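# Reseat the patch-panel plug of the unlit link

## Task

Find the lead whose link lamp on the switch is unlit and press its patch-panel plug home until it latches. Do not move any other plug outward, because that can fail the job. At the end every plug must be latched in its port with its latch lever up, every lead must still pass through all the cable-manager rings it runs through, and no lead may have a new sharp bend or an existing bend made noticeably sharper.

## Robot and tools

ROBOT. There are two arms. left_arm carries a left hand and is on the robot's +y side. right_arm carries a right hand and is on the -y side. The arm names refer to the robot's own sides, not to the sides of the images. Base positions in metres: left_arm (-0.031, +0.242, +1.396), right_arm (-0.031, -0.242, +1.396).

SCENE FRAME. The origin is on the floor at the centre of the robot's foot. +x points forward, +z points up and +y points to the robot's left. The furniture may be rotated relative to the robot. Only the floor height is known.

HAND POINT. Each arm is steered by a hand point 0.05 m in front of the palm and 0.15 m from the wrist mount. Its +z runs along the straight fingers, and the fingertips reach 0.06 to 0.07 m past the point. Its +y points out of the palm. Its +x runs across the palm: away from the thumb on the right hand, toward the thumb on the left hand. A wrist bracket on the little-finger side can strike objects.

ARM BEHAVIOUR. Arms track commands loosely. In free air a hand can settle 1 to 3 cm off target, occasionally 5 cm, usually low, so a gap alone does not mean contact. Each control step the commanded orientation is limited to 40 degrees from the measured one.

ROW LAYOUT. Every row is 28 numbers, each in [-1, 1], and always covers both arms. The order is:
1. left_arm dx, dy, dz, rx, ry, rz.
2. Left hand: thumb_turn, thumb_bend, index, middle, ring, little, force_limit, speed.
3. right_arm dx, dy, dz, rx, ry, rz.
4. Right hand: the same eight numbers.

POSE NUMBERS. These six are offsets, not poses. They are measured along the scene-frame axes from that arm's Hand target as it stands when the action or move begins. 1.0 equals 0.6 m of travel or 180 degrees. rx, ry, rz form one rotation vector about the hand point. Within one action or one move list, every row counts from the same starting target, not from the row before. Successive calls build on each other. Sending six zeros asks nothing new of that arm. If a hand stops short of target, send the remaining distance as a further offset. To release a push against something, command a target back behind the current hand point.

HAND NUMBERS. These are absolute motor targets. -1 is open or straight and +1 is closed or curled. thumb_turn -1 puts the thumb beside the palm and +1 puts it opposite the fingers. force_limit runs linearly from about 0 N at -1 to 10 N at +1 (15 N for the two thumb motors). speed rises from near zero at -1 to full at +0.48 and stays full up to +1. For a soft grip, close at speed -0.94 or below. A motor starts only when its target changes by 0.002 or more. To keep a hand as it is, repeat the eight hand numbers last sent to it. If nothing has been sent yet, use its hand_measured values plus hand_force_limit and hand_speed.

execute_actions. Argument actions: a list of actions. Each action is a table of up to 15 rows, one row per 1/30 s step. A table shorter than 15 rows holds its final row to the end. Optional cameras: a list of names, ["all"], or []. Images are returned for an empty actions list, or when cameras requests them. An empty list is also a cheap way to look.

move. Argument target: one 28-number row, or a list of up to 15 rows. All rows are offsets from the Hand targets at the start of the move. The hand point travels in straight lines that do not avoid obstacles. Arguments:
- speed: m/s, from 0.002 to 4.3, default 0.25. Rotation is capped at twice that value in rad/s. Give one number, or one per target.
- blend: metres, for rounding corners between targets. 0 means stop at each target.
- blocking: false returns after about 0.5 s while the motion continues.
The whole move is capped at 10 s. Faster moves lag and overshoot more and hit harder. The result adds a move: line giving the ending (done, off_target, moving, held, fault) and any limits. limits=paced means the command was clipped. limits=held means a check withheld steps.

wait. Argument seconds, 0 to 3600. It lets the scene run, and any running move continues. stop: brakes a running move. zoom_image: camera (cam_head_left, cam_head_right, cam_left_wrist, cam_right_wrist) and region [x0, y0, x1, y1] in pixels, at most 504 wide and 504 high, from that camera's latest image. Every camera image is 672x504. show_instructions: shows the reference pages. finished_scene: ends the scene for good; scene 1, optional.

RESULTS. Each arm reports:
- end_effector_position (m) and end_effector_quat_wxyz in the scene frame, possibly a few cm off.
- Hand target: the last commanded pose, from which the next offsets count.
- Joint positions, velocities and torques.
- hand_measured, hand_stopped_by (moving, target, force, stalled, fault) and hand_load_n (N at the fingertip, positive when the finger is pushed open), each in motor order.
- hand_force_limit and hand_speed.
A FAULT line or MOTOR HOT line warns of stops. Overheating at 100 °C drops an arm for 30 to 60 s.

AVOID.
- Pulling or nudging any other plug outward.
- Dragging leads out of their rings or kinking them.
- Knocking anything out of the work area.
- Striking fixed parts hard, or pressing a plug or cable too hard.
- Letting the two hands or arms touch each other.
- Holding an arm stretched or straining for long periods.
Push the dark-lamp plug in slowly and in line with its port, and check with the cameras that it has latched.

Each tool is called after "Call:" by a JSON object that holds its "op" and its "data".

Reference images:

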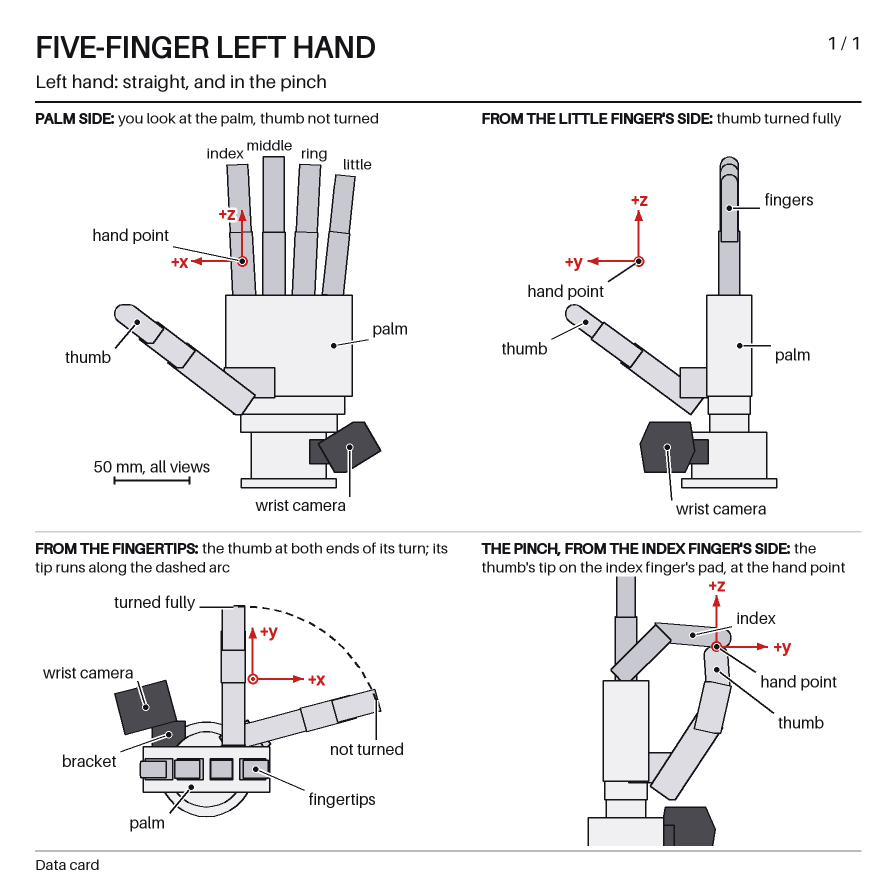

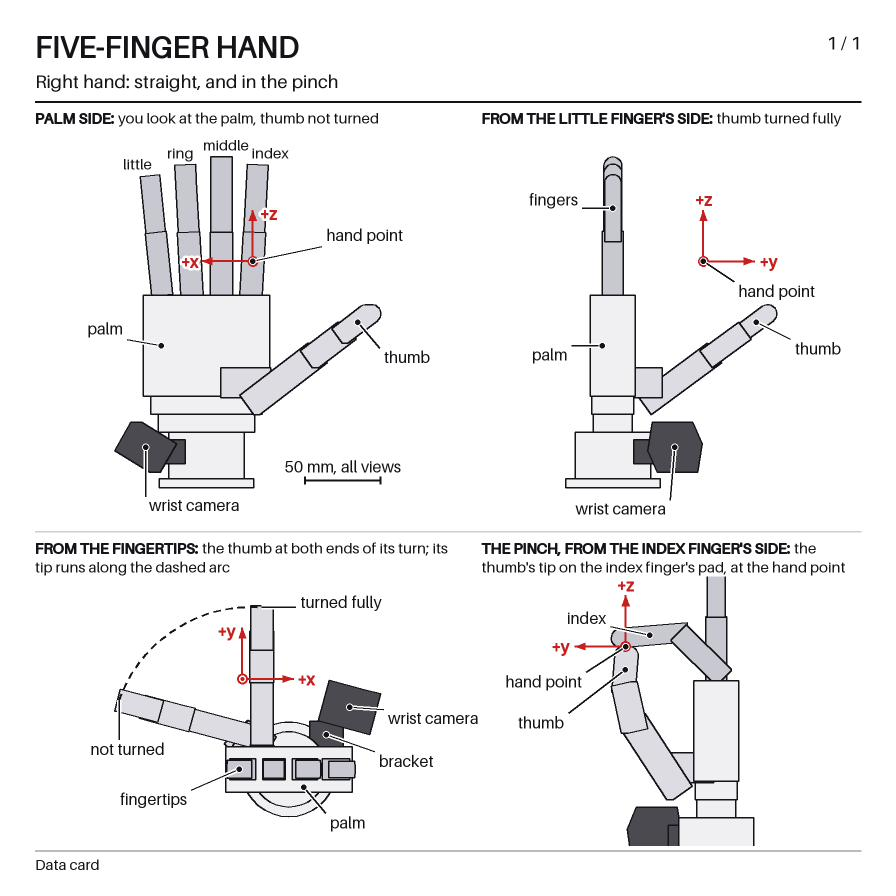

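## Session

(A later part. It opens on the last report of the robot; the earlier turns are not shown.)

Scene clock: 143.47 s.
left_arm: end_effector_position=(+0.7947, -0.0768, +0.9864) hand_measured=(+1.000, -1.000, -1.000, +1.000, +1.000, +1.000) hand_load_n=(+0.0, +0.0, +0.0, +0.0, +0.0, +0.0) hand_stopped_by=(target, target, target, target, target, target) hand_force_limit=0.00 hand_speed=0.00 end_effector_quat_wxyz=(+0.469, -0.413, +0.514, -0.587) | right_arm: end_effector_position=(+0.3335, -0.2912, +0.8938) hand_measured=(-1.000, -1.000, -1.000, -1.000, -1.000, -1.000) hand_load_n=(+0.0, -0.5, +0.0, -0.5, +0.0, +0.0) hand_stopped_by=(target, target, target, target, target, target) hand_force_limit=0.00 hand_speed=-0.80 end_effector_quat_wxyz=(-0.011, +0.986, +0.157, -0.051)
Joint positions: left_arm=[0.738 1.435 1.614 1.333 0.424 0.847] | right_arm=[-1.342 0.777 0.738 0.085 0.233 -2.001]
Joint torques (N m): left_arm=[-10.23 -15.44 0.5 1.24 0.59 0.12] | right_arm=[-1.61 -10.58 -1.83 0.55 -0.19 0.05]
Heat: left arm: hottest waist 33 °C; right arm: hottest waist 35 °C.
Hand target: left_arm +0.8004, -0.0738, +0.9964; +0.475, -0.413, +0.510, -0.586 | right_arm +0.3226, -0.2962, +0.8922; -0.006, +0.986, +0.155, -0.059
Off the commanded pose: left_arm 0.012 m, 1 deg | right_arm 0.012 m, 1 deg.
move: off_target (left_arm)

Call:
{"op": "move", "data": {"target": [[0.018,0.0,0.003,0,0,0,1,-1,-1,1,1,1,0,0,0,0,0,0,0,0,-1,-1,-1,-1,-1,-1,0,-0.8]], "speed": 0.03, "cameras": ["cam_head_left","cam_head_right"]}}

Call:
{"op": "zoom_image", "data": {"camera": "cam_head_left", "region": [355, 110, 385, 140]}}

Call:
{"op": "zoom_image", "data": {"camera": "cam_head_right", "region": [280, 110, 310, 140]}}

Scene clock: 144.43 s.
left_arm: end_effector_position=(+0.7995, -0.0780, +0.9883) hand_measured=(+1.000, -1.000, -1.000, +1.000, +1.000, +1.000) hand_load_n=(+0.5, +0.0, +0.0, +0.0, +0.0, -0.5) hand_stopped_by=(target, target, target, target, target, target) hand_force_limit=0.00 hand_speed=0.00 end_effector_quat_wxyz=(+0.469, -0.413, +0.515, -0.587) | right_arm: end_effector_position=(+0.3335, -0.2912, +0.8938) hand_measured=(-1.000, -1.000, -1.000, -1.000, -1.000, -1.000) hand_load_n=(+0.0, +0.0, +0.0, +0.0, +0.0, +0.0) hand_stopped_by=(target, target, target, target, target, target) hand_force_limit=0.00 hand_speed=-0.80 end_effector_quat_wxyz=(-0.011, +0.986, +0.157, -0.051)
Joint positions: left_arm=[0.731 1.435 1.625 1.316 0.424 0.855] | right_arm=[-1.342 0.777 0.738 0.085 0.233 -2.001]
Joint torques (N m): left_arm=[-10.7 -14.97 1.99 0.44 0.6 0.08] | right_arm=[-1.67 -10.58 -1.83 0.53 -0.2 0.04]
Heat: left arm: hottest waist 33 °C; right arm: hottest waist 35 °C.
Hand target: left_arm +0.8112, -0.0739, +0.9983; +0.475, -0.413, +0.510, -0.586 | right_arm +0.3226, -0.2962, +0.8922; -0.006, +0.986, +0.155, -0.059
Off the commanded pose: left_arm 0.016 m, 1 deg | right_arm 0.012 m, 1 deg.
move: off_target (left_arm)

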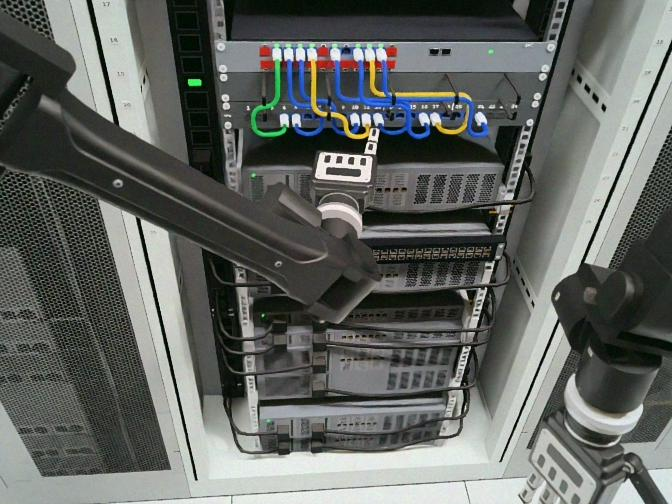

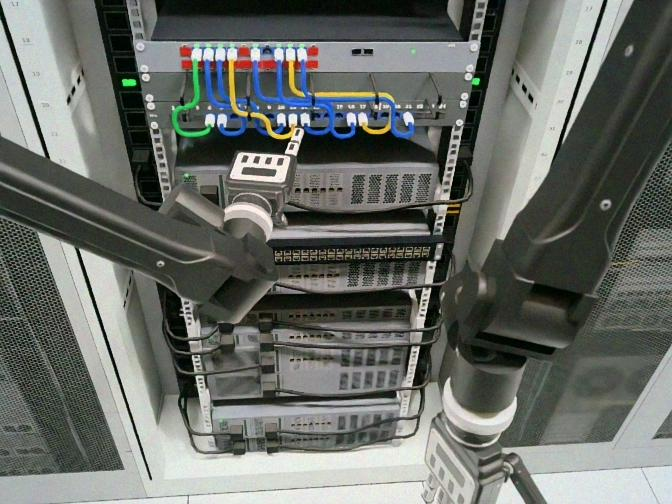

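Scaled by 16.800 from the camera's image (finer frame: 960x720).

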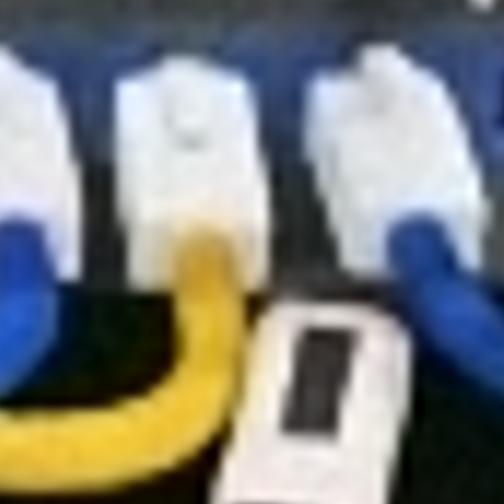

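Scaled by 16.800 from the camera's image (finer frame: 960x720).

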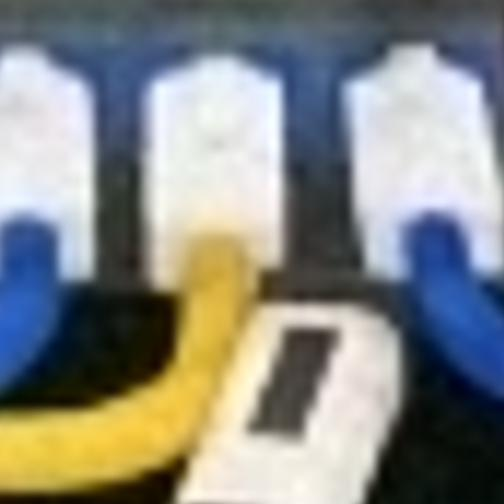

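Call:
{"op": "move", "data": {"target": [[0.012,0.006,-0.002,0,0,0,1,-1,-1,1,1,1,0,0,0,0,0,0,0,0,-1,-1,-1,-1,-1,-1,0,-0.8]], "speed": 0.03, "cameras": ["cam_head_left","cam_head_right"]}}

Call:
{"op": "zoom_image", "data": {"camera": "cam_head_left", "region": [355, 110, 385, 140]}}

Call:
{"op": "zoom_image", "data": {"camera": "cam_head_right", "region": [280, 110, 310, 140]}}

Scene clock: 145.27 s.
left_arm: end_effector_position=(+0.8017, -0.0781, +0.9871) hand_measured=(+1.000, -1.000, -1.000, +1.000, +1.000, +1.000) hand_load_n=(-0.5, +0.0, +0.0, +0.0, +0.0, +0.0) hand_stopped_by=(target, target, target, target, target, target) hand_force_limit=0.00 hand_speed=0.00 end_effector_quat_wxyz=(+0.467, -0.414, +0.516, -0.587) | right_arm: end_effector_position=(+0.3335, -0.2912, +0.8938) hand_measured=(-1.000, -1.000, -1.000, -1.000, -1.000, -1.000) hand_load_n=(+0.0, +0.0, +0.0, +0.0, +0.0, +0.0) hand_stopped_by=(target, target, target, target, target, target) hand_force_limit=0.00 hand_speed=-0.80 end_effector_quat_wxyz=(-0.011, +0.986, +0.157, -0.051)
Joint positions: left_arm=[0.731 1.435 1.632 1.304 0.422 0.855] | right_arm=[-1.342 0.777 0.738 0.085 0.233 -2.001]
Joint torques (N m): left_arm=[-10.4 -15.5 3.04 0.23 0.68 0.06] | right_arm=[-1.61 -10.58 -1.8 0.54 -0.2 0.05]
Heat: left arm: hottest waist 33 °C; right arm: hottest waist 35 °C.
Hand target: left_arm +0.8183, -0.0704, +0.9970; +0.475, -0.413, +0.510, -0.586 | right_arm +0.3226, -0.2962, +0.8922; -0.006, +0.986, +0.155, -0.059
Off the commanded pose: left_arm 0.021 m, 1 deg | right_arm 0.012 m, 1 deg.
move: off_target (left_arm)

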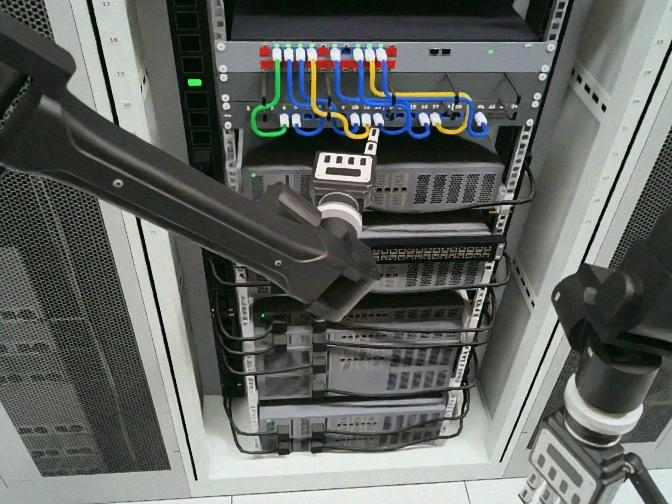

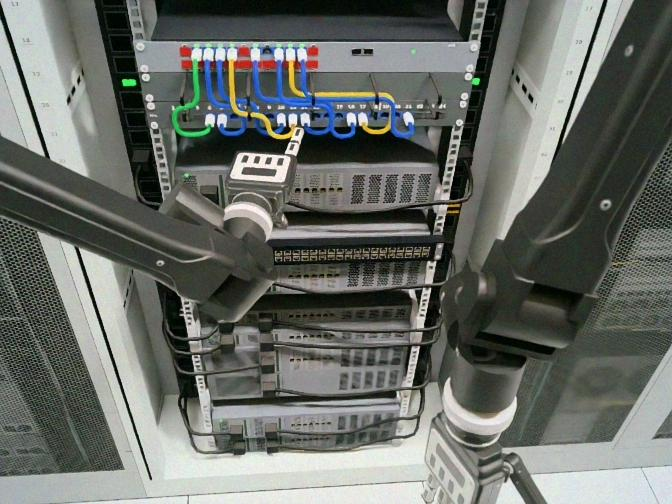

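Scaled by 16.800 from the camera's image (finer frame: 960x720).

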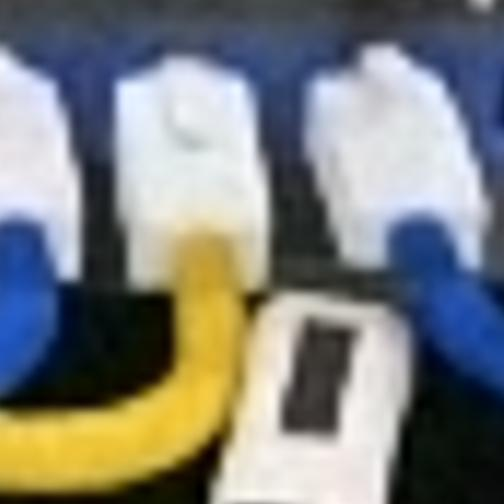

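Scaled by 16.800 from the camera's image (finer frame: 960x720).

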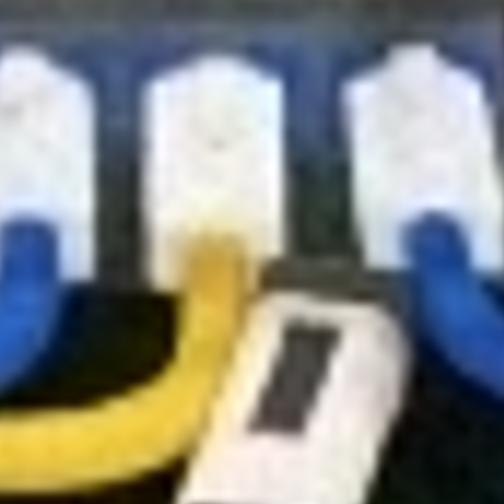

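Call:
{"op": "move", "data": {"target": [[0.014,0.002,0.002,0,0,0,1,-1,-1,1,1,1,0,0,0,0,0,0,0,0,-1,-1,-1,-1,-1,-1,0,-0.8]], "speed": 0.03, "cameras": ["cam_head_left","cam_head_right"]}}

Call:
{"op": "zoom_image", "data": {"camera": "cam_head_left", "region": [355, 110, 385, 140]}}

Call:
{"op": "zoom_image", "data": {"camera": "cam_head_right", "region": [280, 110, 310, 140]}}

Scene clock: 145.97 s.
left_arm: end_effector_position=(+0.8037, -0.0780, +0.9866) hand_measured=(+1.000, -1.000, -1.000, +1.000, +1.000, +1.000) hand_load_n=(+0.0, +0.0, +0.0, +0.0, +0.0, +0.0) hand_stopped_by=(target, target, target, target, target, target) hand_force_limit=0.00 hand_speed=0.00 end_effector_quat_wxyz=(+0.466, -0.414, +0.517, -0.587) | right_arm: end_effector_position=(+0.3335, -0.2912, +0.8938) hand_measured=(-1.000, -1.000, -1.000, -1.000, -1.000, -1.000) hand_load_n=(+0.0, +0.0, +0.0, -0.5, -0.5, +0.0) hand_stopped_by=(target, target, target, target, target, target) hand_force_limit=0.00 hand_speed=-0.80 end_effector_quat_wxyz=(-0.011, +0.986, +0.157, -0.051)
Joint positions: left_arm=[0.731 1.435 1.638 1.296 0.422 0.855] | right_arm=[-1.342 0.777 0.738 0.085 0.233 -2.001]
Joint torques (N m): left_arm=[-9.29 -16.03 4.04 -0.13 0.71 0.07] | right_arm=[-1.67 -10.64 -1.85 0.57 -0.2 0.05]
Heat: left arm: hottest waist 33 °C; right arm: hottest waist 35 °C.
Hand target: left_arm +0.8269, -0.0690, +0.9983; +0.475, -0.413, +0.510, -0.586 | right_arm +0.3226, -0.2962, +0.8922; -0.006, +0.986, +0.155, -0.059
Off the commanded pose: left_arm 0.027 m, 1 deg | right_arm 0.012 m, 1 deg.
move: off_target (left_arm)

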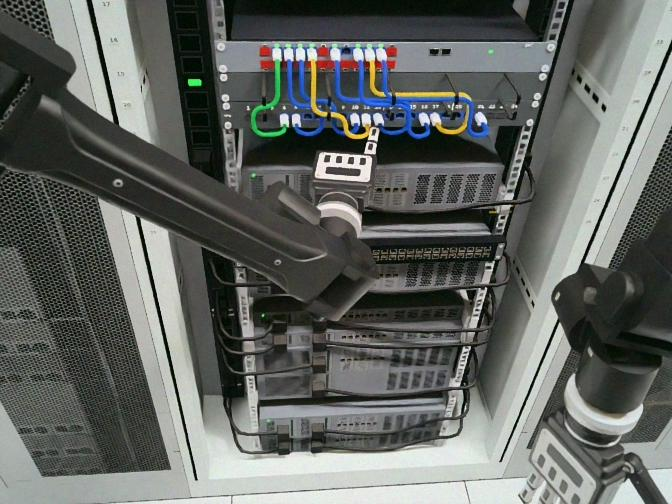

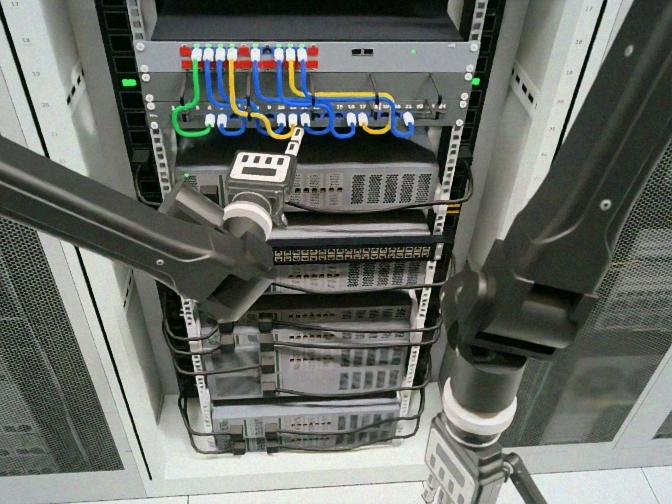

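Scaled by 16.800 from the camera's image (finer frame: 960x720).

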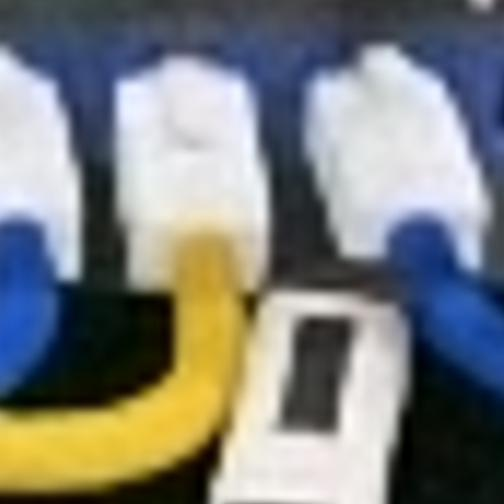

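Scaled by 16.800 from the camera's image (finer frame: 960x720).

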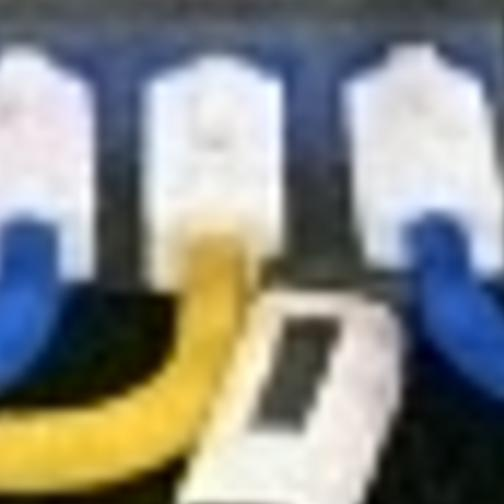

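Call:
{"op": "move", "data": {"target": [[-0.04,-0.008,-0.008,0,0,0,1,-1,-1,1,1,1,0,0,0,0,0,0,0,0,-1,-1,-1,-1,-1,-1,0,-0.8],[-0.11,-0.010,-0.01,0,0,0,1,-1,-1,1,1,1,0,0,0,0,0,0,0,0,-1,-1,-1,-1,-1,-1,0,-0.8]], "speed": 0.05, "cameras": ["cam_head_left","cam_head_right"]}}

Call:
{"op": "zoom_image", "data": {"camera": "cam_head_left", "region": [340, 100, 400, 160]}}

Scene clock: 149.53 s.
left_arm: end_effector_position=(+0.7573, -0.0877, +0.9898) hand_measured=(+1.000, -1.000, -1.000, +1.000, +1.000, +1.000) hand_load_n=(+0.0, +0.0, +0.0, +0.0, +0.0, +0.0) hand_stopped_by=(target, target, target, target, target, target) hand_force_limit=0.00 hand_speed=0.00 end_effector_quat_wxyz=(+0.466, -0.414, +0.516, -0.588) | right_arm: end_effector_position=(+0.3335, -0.2912, +0.8938) hand_measured=(-1.000, -1.000, -1.000, -1.000, -1.000, -1.000) hand_load_n=(+0.0, +0.0, +0.0, +0.0, +0.0, +0.0) hand_stopped_by=(target, target, target, target, target, target) hand_force_limit=0.00 hand_speed=-0.80 end_effector_quat_wxyz=(-0.011, +0.986, +0.157, -0.051)
Joint positions: left_arm=[0.731 1.435 1.513 1.423 0.422 0.852] | right_arm=[-1.342 0.777 0.738 0.085 0.233 -2.001]
Joint torques (N m): left_arm=[-7.94 -14.62 -0.34 1.84 0.73 -0.16] | right_arm=[-1.61 -10.52 -1.81 0.58 -0.19 0.04]
Heat: left arm: hottest waist 33 °C; right arm: hottest waist 35 °C.
Hand target: left_arm +0.7606, -0.0752, +0.9923; +0.475, -0.413, +0.510, -0.586 | right_arm +0.3226, -0.2962, +0.8922; -0.006, +0.986, +0.155, -0.059
Off the commanded pose: left_arm 0.013 m, 1 deg | right_arm 0.012 m, 1 deg.
move: off_target (left_arm)

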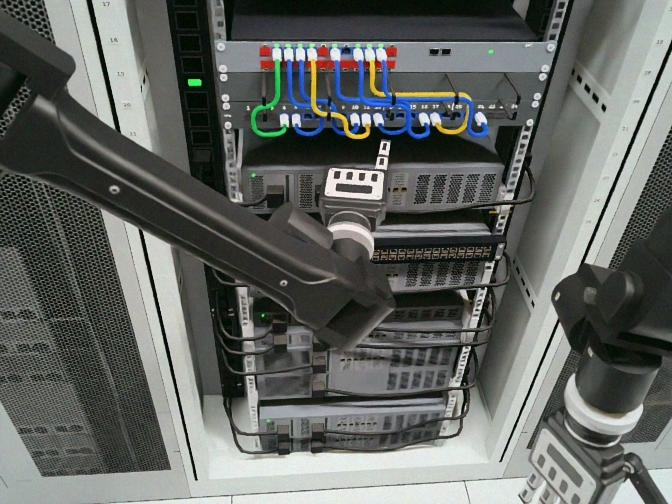

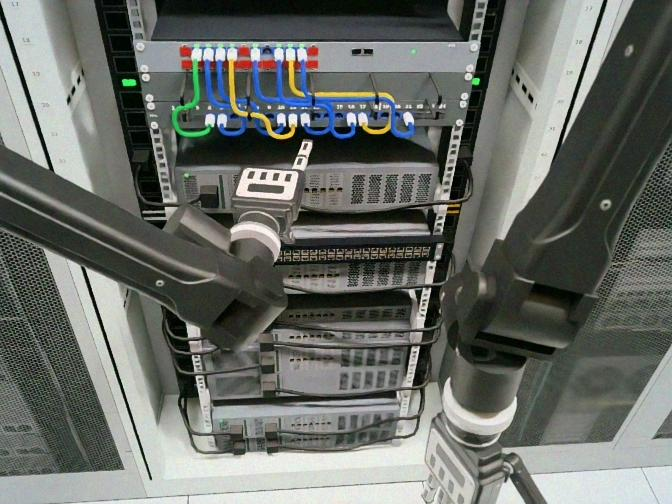

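Scaled by 8.400 from the camera's image (finer frame: 960x720).

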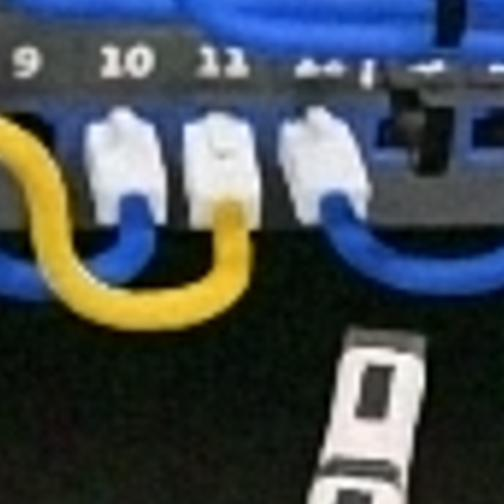

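Call:
{"op": "move", "data": {"target": [[0.025,-0.010,-0.008,0,0,0.0667,1,-1,-1,1,1,1,0,0,0,0,0,0,0,0,-1,-1,-1,-1,-1,-1,0,-0.8]], "speed": 0.08, "cameras": []}}

Scene clock: 151.73 s.
left_arm: end_effector_position=(+0.7740, -0.0794, +0.9807) hand_measured=(+1.000, -1.000, -1.000, +1.000, +1.000, +1.000) hand_load_n=(+0.0, +0.0, +0.0, +0.0, -0.5, +0.0) hand_stopped_by=(target, target, target, target, target, target) hand_force_limit=0.00 hand_speed=0.00 end_effector_quat_wxyz=(+0.524, -0.463, +0.472, -0.537) | right_arm: end_effector_position=(+0.3335, -0.2912, +0.8938) hand_measured=(-1.000, -1.000, -1.000, -1.000, -1.000, -1.000) hand_load_n=(+0.0, +0.0, +0.0, +0.0, +0.0, +0.0) hand_stopped_by=(target, target, target, target, target, target) hand_force_limit=0.00 hand_speed=-0.80 end_effector_quat_wxyz=(-0.011, +0.986, +0.157, -0.051)
Joint positions: left_arm=[0.698 1.544 1.641 1.555 0.291 0.86] | right_arm=[-1.342 0.777 0.738 0.085 0.233 -2.001]
Joint torques (N m): left_arm=[-11.69 -11.87 0.95 1.87 0.61 0.1] | right_arm=[-1.79 -10.46 -1.84 0.54 -0.19 0.04]
Heat: left arm: hottest waist 33 °C; right arm: hottest waist 35 °C.
Hand target: left_arm +0.7756, -0.0812, +0.9874; +0.534, -0.464, +0.464, -0.533 | right_arm +0.3226, -0.2962, +0.8922; -0.006, +0.986, +0.155, -0.059
Off the commanded pose: left_arm 0.007 m, 1 deg | right_arm 0.012 m, 1 deg.
move: done

Call:
{"op": "move", "data": {"target": [[-0.008,-0.018,0.010,0,0,0,1,-1,-1,1,1,1,0,0,0,0,0,0,0,0,-1,-1,-1,-1,-1,-1,0,-0.8]], "speed": 0.05, "cameras": []}}

Scene clock: 152.70 s.
left_arm: end_effector_position=(+0.7721, -0.0887, +0.9876) hand_measured=(+1.000, -1.000, -1.000, +1.000, +1.000, +1.000) hand_load_n=(+0.0, +0.0, -0.5, +0.0, +0.0, +0.0) hand_stopped_by=(target, target, target, target, target, target) hand_force_limit=0.00 hand_speed=0.00 end_effector_quat_wxyz=(+0.527, -0.464, +0.469, -0.536) | right_arm: end_effector_position=(+0.3335, -0.2912, +0.8938) hand_measured=(-1.000, -1.000, -1.000, -1.000, -1.000, -1.000) hand_load_n=(+0.0, +0.0, +0.0, +0.0, +0.0, +0.0) hand_stopped_by=(target, target, target, target, target, target) hand_force_limit=0.00 hand_speed=-0.80 end_effector_quat_wxyz=(-0.011, +0.986, +0.157, -0.051)
Joint positions: left_arm=[0.674 1.554 1.643 1.564 0.291 0.883] | right_arm=[-1.342 0.777 0.738 0.085 0.233 -2.001]
Joint torques (N m): left_arm=[-12.22 -10.99 0.46 1.76 0.64 0.08] | right_arm=[-1.73 -10.64 -1.8 0.61 -0.2 0.04]
Heat: left arm: hottest waist 33 °C; right arm: hottest waist 35 °C.
Hand target: left_arm +0.7708, -0.0920, +0.9934; +0.534, -0.464, +0.464, -0.533 | right_arm +0.3226, -0.2962, +0.8922; -0.006, +0.986, +0.155, -0.059
Off the commanded pose: left_arm 0.007 m, 1 deg | right_arm 0.012 m, 1 deg.
joint at its limit (left arm) — joint 4 (wrist pitch), upper limit.
move: done

Call:
{"op": "move", "data": {"target": [[0.045,0.0,0.0,0,0,0,1,-1,-1,1,1,1,0,0,0,0,0,0,0,0,-1,-1,-1,-1,-1,-1,0,-0.8]], "speed": 0.04, "cameras": ["cam_head_left","cam_head_right"]}}

Call:
{"op": "zoom_image", "data": {"camera": "cam_head_left", "region": [355, 110, 385, 140]}}

Call:
{"op": "zoom_image", "data": {"camera": "cam_head_right", "region": [280, 110, 310, 140]}}

Scene clock: 153.93 s.
left_arm: end_effector_position=(+0.7988, -0.0804, +0.9928) hand_measured=(+1.000, -1.000, -1.000, +1.000, +1.000, +1.000) hand_load_n=(+0.0, +0.0, +0.0, +0.0, +0.5, +0.0) hand_stopped_by=(target, target, target, target, target, target) hand_force_limit=0.00 hand_speed=0.00 end_effector_quat_wxyz=(+0.539, -0.463, +0.461, -0.532) | right_arm: end_effector_position=(+0.3335, -0.2912, +0.8938) hand_measured=(-1.000, -1.000, -1.000, -1.000, -1.000, -1.000) hand_load_n=(+0.0, +0.0, +0.0, +0.0, +0.0, +0.0) hand_stopped_by=(target, target, target, target, target, target) hand_force_limit=0.00 hand_speed=-0.80 end_effector_quat_wxyz=(-0.011, +0.986, +0.157, -0.051)
Joint positions: left_arm=[0.665 1.558 1.713 1.525 0.292 0.894] | right_arm=[-1.342 0.777 0.738 0.085 0.233 -2.001]
Joint torques (N m): left_arm=[-11.34 -11.22 1.54 0.49 0.72 0.13] | right_arm=[-1.61 -10.64 -1.85 0.58 -0.19 0.04]
Heat: left arm: hottest waist 33 °C; right arm: hottest waist 35 °C.
Hand target: left_arm +0.7980, -0.0919, +0.9935; +0.534, -0.464, +0.464, -0.533 | right_arm +0.3226, -0.2962, +0.8922; -0.006, +0.986, +0.155, -0.059
Off the commanded pose: left_arm 0.012 m, 1 deg | right_arm 0.012 m, 1 deg.
move: off_target (left_arm)

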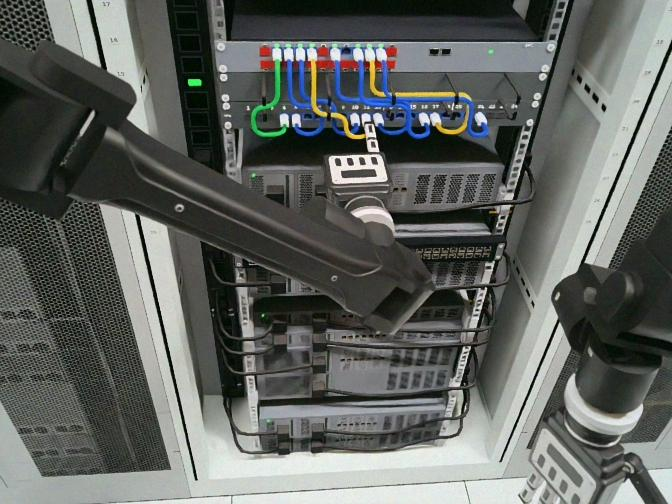

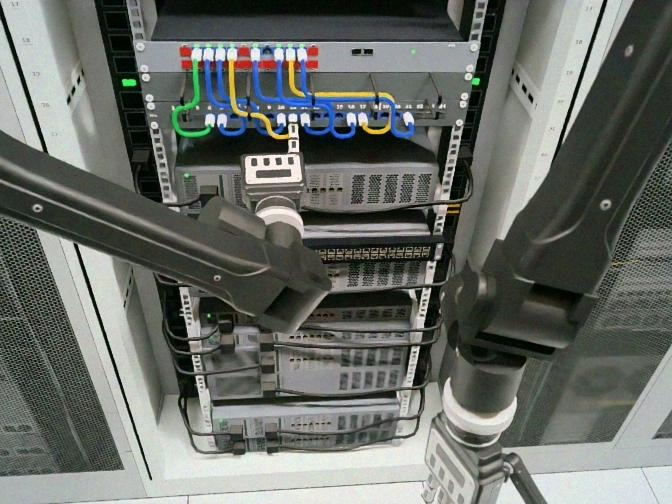

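Scaled by 16.800 from the camera's image (finer frame: 960x720).

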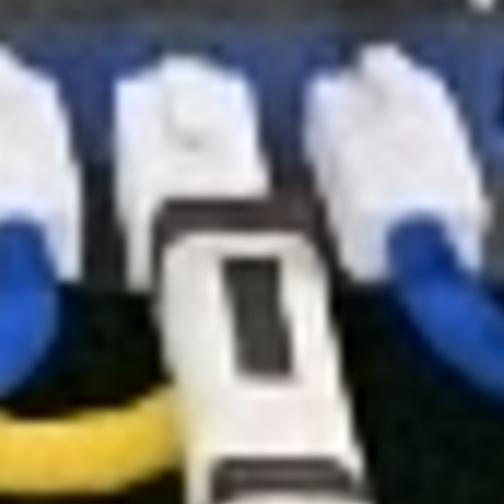

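Scaled by 16.800 from the camera's image (finer frame: 960x720).

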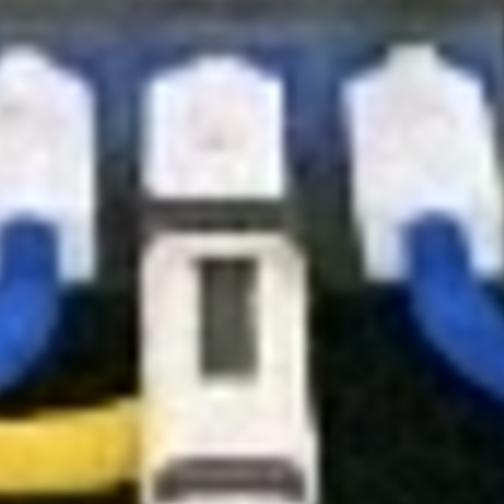

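Call:
{"op": "move", "data": {"target": [[-0.022,0.0,0.003,0,0,0,1,-1,-1,1,1,1,0,0,0,0,0,0,0,0,-1,-1,-1,-1,-1,-1,0,-0.8],[-0.022,-0.014,-0.008,0,0,0,1,-1,-1,1,1,1,0,0,0,0,0,0,0,0,-1,-1,-1,-1,-1,-1,0,-0.8]], "speed": 0.04, "cameras": ["cam_head_left","cam_head_right"]}}

Call:
{"op": "zoom_image", "data": {"camera": "cam_head_left", "region": [350, 110, 390, 150]}}

Call:
{"op": "zoom_image", "data": {"camera": "cam_head_right", "region": [275, 110, 315, 150]}}

Scene clock: 156.17 s.
left_arm: end_effector_position=(+0.7833, -0.0984, +0.9834) hand_measured=(+1.000, -1.000, -1.000, +1.000, +1.000, +1.000) hand_load_n=(+0.0, +0.0, +0.0, +0.0, +0.0, +0.0) hand_stopped_by=(target, target, target, target, target, target) hand_force_limit=0.00 hand_speed=0.00 end_effector_quat_wxyz=(+0.527, -0.464, +0.469, -0.536) | right_arm: end_effector_position=(+0.3335, -0.2912, +0.8938) hand_measured=(-1.000, -1.000, -1.000, -1.000, -1.000, -1.000) hand_load_n=(+0.0, +0.0, +0.0, +0.0, +0.0, +0.0) hand_stopped_by=(target, target, target, target, target, target) hand_force_limit=0.00 hand_speed=-0.80 end_effector_quat_wxyz=(-0.011, +0.986, +0.157, -0.051)
Joint positions: left_arm=[0.664 1.585 1.706 1.529 0.293 0.894] | right_arm=[-1.342 0.777 0.738 0.085 0.233 -2.001]
Joint torques (N m): left_arm=[-12.28 -11.81 1.18 1.54 0.67 0.08] | right_arm=[-1.61 -10.64 -1.81 0.61 -0.2 0.04]
Heat: left arm: hottest waist 33 °C; right arm: hottest waist 35 °C.
Hand target: left_arm +0.7847, -0.1002, +0.9887; +0.534, -0.464, +0.464, -0.533 | right_arm +0.3226, -0.2962, +0.8922; -0.006, +0.986, +0.155, -0.059
Off the commanded pose: left_arm 0.006 m, 1 deg | right_arm 0.012 m, 1 deg.
move: done

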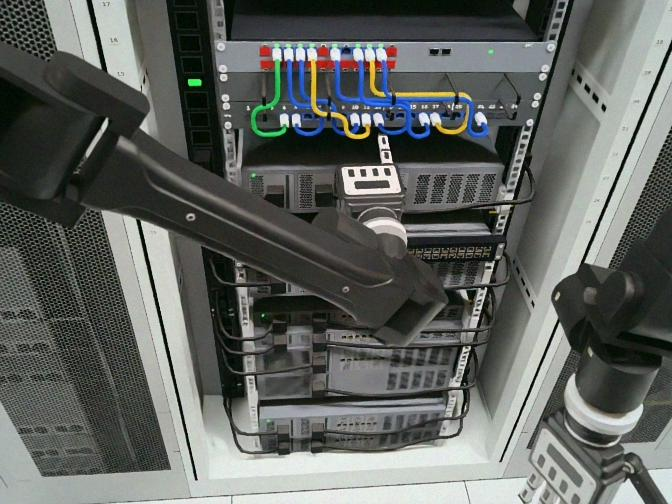

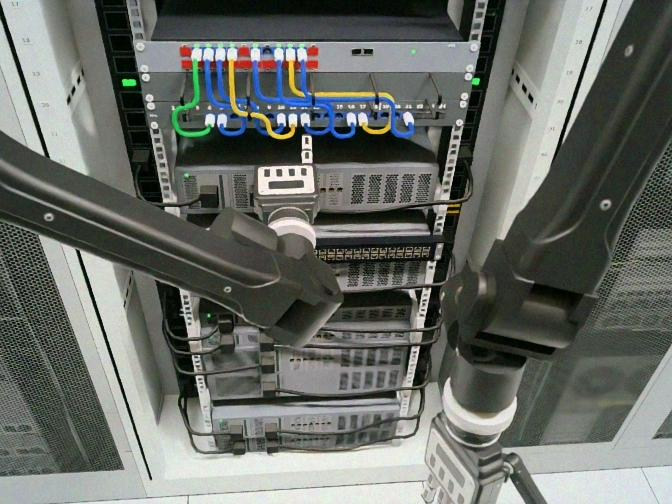

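Scaled by 12.600 from the camera's image (finer frame: 960x720).

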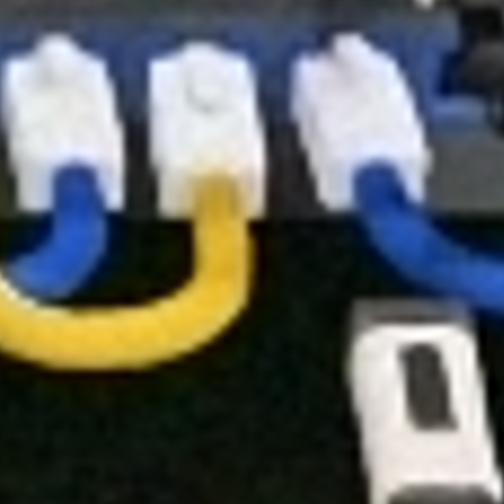

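Scaled by 12.600 from the camera's image (finer frame: 960x720).

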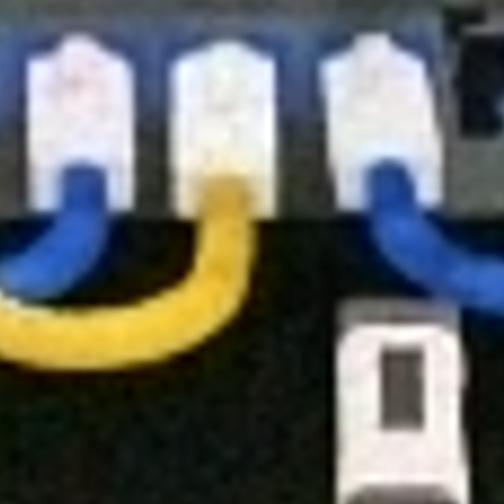

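Call:
{"op": "move", "data": {"target": [[0.027,0.014,0.006,0,0,0,1,-1,-1,1,1,1,0,0,0,0,0,0,0,0,-1,-1,-1,-1,-1,-1,0,-0.8]], "speed": 0.04, "cameras": []}}

Scene clock: 157.23 s.
left_arm: end_effector_position=(+0.7884, -0.0964, +0.9836) hand_measured=(+1.000, -1.000, -1.000, +1.000, +1.000, +1.000) hand_load_n=(+0.5, +0.0, +0.0, +0.0, +0.0, +0.0) hand_stopped_by=(target, target, target, target, target, target) hand_force_limit=0.00 hand_speed=0.00 end_effector_quat_wxyz=(+0.529, -0.464, +0.468, -0.535) | right_arm: end_effector_position=(+0.3335, -0.2912, +0.8938) hand_measured=(-1.000, -1.000, -1.000, -1.000, -1.000, -1.000) hand_load_n=(+0.0, +0.0, +0.0, +0.0, +0.0, +0.0) hand_stopped_by=(target, target, target, target, target, target) hand_force_limit=0.00 hand_speed=-0.80 end_effector_quat_wxyz=(-0.011, +0.986, +0.157, -0.051)
Joint positions: left_arm=[0.664 1.585 1.72 1.52 0.292 0.894] | right_arm=[-1.342 0.777 0.738 0.085 0.233 -2.001]
Joint torques (N m): left_arm=[-12.45 -13.8 1.83 0.42 0.66 0.09] | right_arm=[-1.55 -10.58 -1.83 0.58 -0.19 0.04]
Heat: left arm: hottest waist 33 °C; right arm: hottest waist 35 °C.
Hand target: left_arm +0.8010, -0.0918, +0.9922; +0.534, -0.464, +0.464, -0.533 | right_arm +0.3226, -0.2962, +0.8922; -0.006, +0.986, +0.155, -0.059
Off the commanded pose: left_arm 0.016 m, 1 deg | right_arm 0.012 m, 1 deg.
move: off_target (left_arm)

Call:
{"op": "move", "data": {"target": [[0.017,0.006,0.007,0,0,0,1,-1,-1,1,1,1,0,0,0,0,0,0,0,0,-1,-1,-1,-1,-1,-1,0,-0.8]], "speed": 0.04, "cameras": []}}

Scene clock: 157.97 s.
left_arm: end_effector_position=(+0.7898, -0.0977, +0.9822) hand_measured=(+1.000, -1.000, -1.000, +1.000, +1.000, +1.000) hand_load_n=(+0.0, +0.0, +0.5, +0.0, +0.0, +0.0) hand_stopped_by=(target, target, target, target, target, target) hand_force_limit=0.00 hand_speed=0.00 end_effector_quat_wxyz=(+0.524, -0.464, +0.472, -0.536) | right_arm: end_effector_position=(+0.3335, -0.2912, +0.8938) hand_measured=(-1.000, -1.000, -1.000, -1.000, -1.000, -1.000) hand_load_n=(+0.0, +0.0, +0.0, +0.0, +0.0, +0.0) hand_stopped_by=(target, target, target, target, target, target) hand_force_limit=0.00 hand_speed=-0.80 end_effector_quat_wxyz=(-0.011, +0.986, +0.157, -0.051)
Joint positions: left_arm=[0.664 1.582 1.721 1.503 0.292 0.894] | right_arm=[-1.342 0.777 0.738 0.085 0.233 -2.001]
Joint torques (N m): left_arm=[-12.69 -14.39 2.54 -0.08 0.73 0.15] | right_arm=[-1.49 -10.46 -1.85 0.58 -0.19 0.06]
Heat: left arm: hottest waist 33 °C; right arm: hottest waist 35 °C.
Hand target: left_arm +0.8111, -0.0883, +0.9963; +0.534, -0.464, +0.464, -0.533 | right_arm +0.3226, -0.2962, +0.8922; -0.006, +0.986, +0.155, -0.059
Off the commanded pose: left_arm 0.027 m, 1 deg | right_arm 0.012 m, 1 deg.
move: off_target (left_arm)

Call:
{"op": "execute_actions", "data": {"actions": []}}

Call:
{"op": "zoom_image", "data": {"camera": "cam_head_left", "region": [350, 110, 390, 150]}}

Call:
{"op": "zoom_image", "data": {"camera": "cam_head_right", "region": [275, 110, 315, 150]}}

Scene clock: 158.03 s.
left_arm: end_effector_position=(+0.7898, -0.0977, +0.9822) hand_measured=(+1.000, -1.000, -1.000, +1.000, +1.000, +1.000) hand_load_n=(+0.0, +0.0, +0.0, +0.0, +0.0, +0.0) hand_stopped_by=(target, target, target, target, target, target) hand_force_limit=0.00 hand_speed=0.00 end_effector_quat_wxyz=(+0.524, -0.464, +0.472, -0.536) | right_arm: end_effector_position=(+0.3335, -0.2912, +0.8938) hand_measured=(-1.000, -1.000, -1.000, -1.000, -1.000, -1.000) hand_load_n=(+0.0, +0.0, +0.0, +0.0, +0.0, +0.0) hand_stopped_by=(target, target, target, target, target, target) hand_force_limit=0.00 hand_speed=-0.80 end_effector_quat_wxyz=(-0.011, +0.986, +0.157, -0.051)
Joint positions: left_arm=[0.664 1.582 1.721 1.503 0.292 0.894] | right_arm=[-1.342 0.777 0.738 0.085 0.233 -2.001]
Joint velocities: within noise
Joint torques (N m): left_arm=[-12.81 -14.1 2.65 0.06 0.72 0.17] | right_arm=[-1.79 -10.46 -1.81 0.58 -0.19 0.06]
Heat: left arm: hottest waist 33 °C; right arm: hottest waist 35 °C.
Hand target: left_arm +0.8111, -0.0883, +0.9963; +0.534, -0.464, +0.464, -0.533 | right_arm +0.3226, -0.2962, +0.8922; -0.006, +0.986, +0.155, -0.059
Off the commanded pose: left_arm 0.027 m, 1 deg | right_arm 0.012 m, 1 deg.

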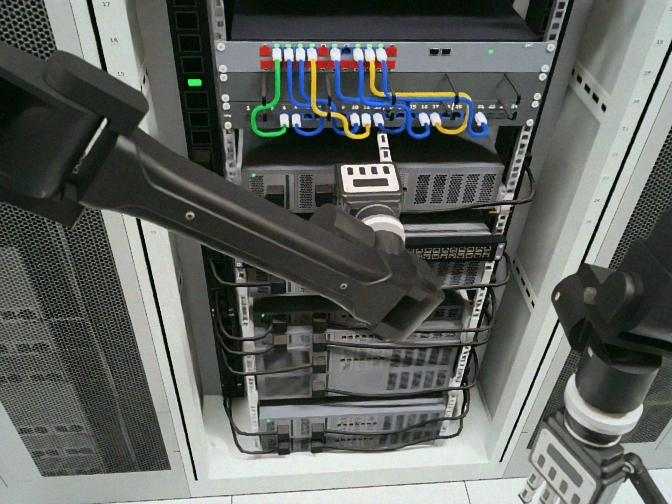

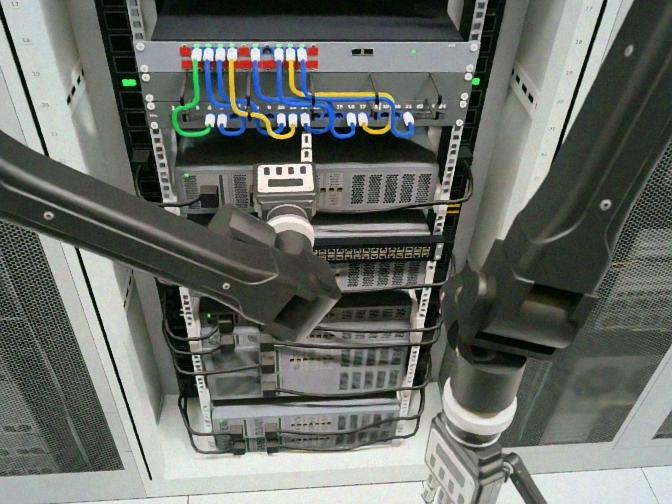

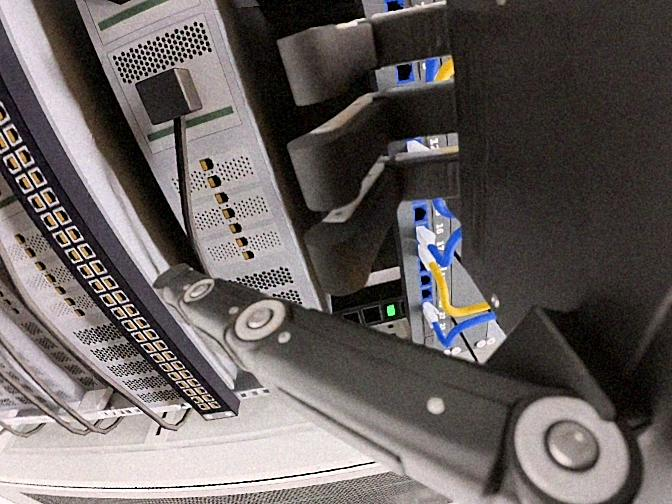

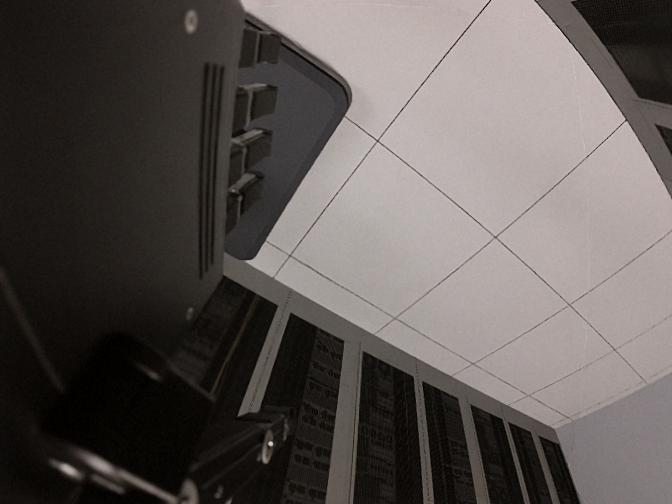

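Scaled by 12.600 from the camera's image (finer frame: 960x720).

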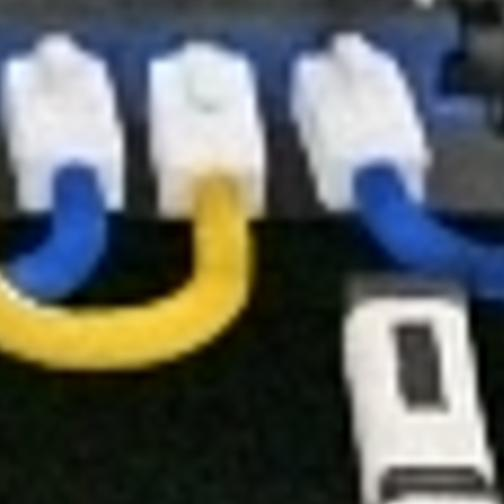

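Scaled by 12.600 from the camera's image (finer frame: 960x720).

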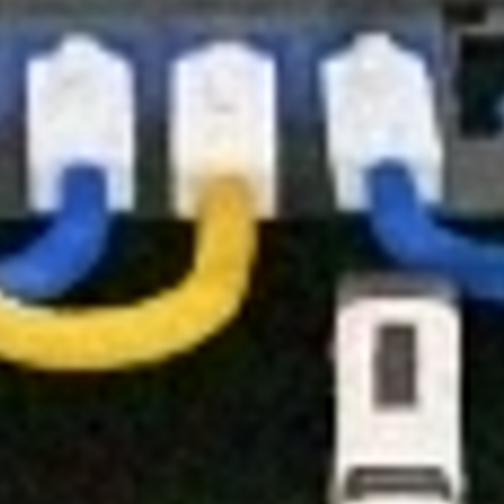

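Call:
{"op": "move", "data": {"target": [[-0.05,0.0,-0.004,0,0,0,1,-1,-1,1,1,1,0,0,0,0,0,0,0,0,-1,-1,-1,-1,-1,-1,0,-0.8],[-0.05,0.010,0.0,0,0,0,1,-1,-1,1,1,1,0,0,0,0,0,0,0,0,-1,-1,-1,-1,-1,-1,0,-0.8]], "speed": 0.04, "cameras": []}}

Scene clock: 160.10 s.
left_arm: end_effector_position=(+0.7780, -0.0910, +0.9901) hand_measured=(+1.000, -1.000, -1.000, +1.000, +1.000, +1.000) hand_load_n=(+0.0, +0.0, +0.0, +0.0, +0.0, +0.0) hand_stopped_by=(target, target, target, target, target, target) hand_force_limit=0.00 hand_speed=0.00 end_effector_quat_wxyz=(+0.525, -0.464, +0.471, -0.536) | right_arm: end_effector_position=(+0.3335, -0.2912, +0.8938) hand_measured=(-1.000, -1.000, -1.000, -1.000, -1.000, -1.000) hand_load_n=(+0.0, +0.0, +0.0, +0.0, +0.0, +0.0) hand_stopped_by=(target, target, target, target, target, target) hand_force_limit=0.00 hand_speed=-0.80 end_effector_quat_wxyz=(-0.011, +0.986, +0.157, -0.051)
Joint positions: left_arm=[0.664 1.551 1.653 1.542 0.292 0.894] | right_arm=[-1.342 0.777 0.738 0.085 0.233 -2.001]
Joint torques (N m): left_arm=[-11.28 -13.16 -0.05 1.84 0.66 -0.02] | right_arm=[-1.79 -10.52 -1.84 0.59 -0.19 0.06]
Heat: left arm: hottest waist 33 °C; right arm: hottest waist 35 °C.
Hand target: left_arm +0.7812, -0.0822, +0.9965; +0.534, -0.464, +0.464, -0.533 | right_arm +0.3226, -0.2962, +0.8922; -0.006, +0.986, +0.155, -0.059
Off the commanded pose: left_arm 0.011 m, 1 deg | right_arm 0.012 m, 1 deg.
move: off_target (left_arm)


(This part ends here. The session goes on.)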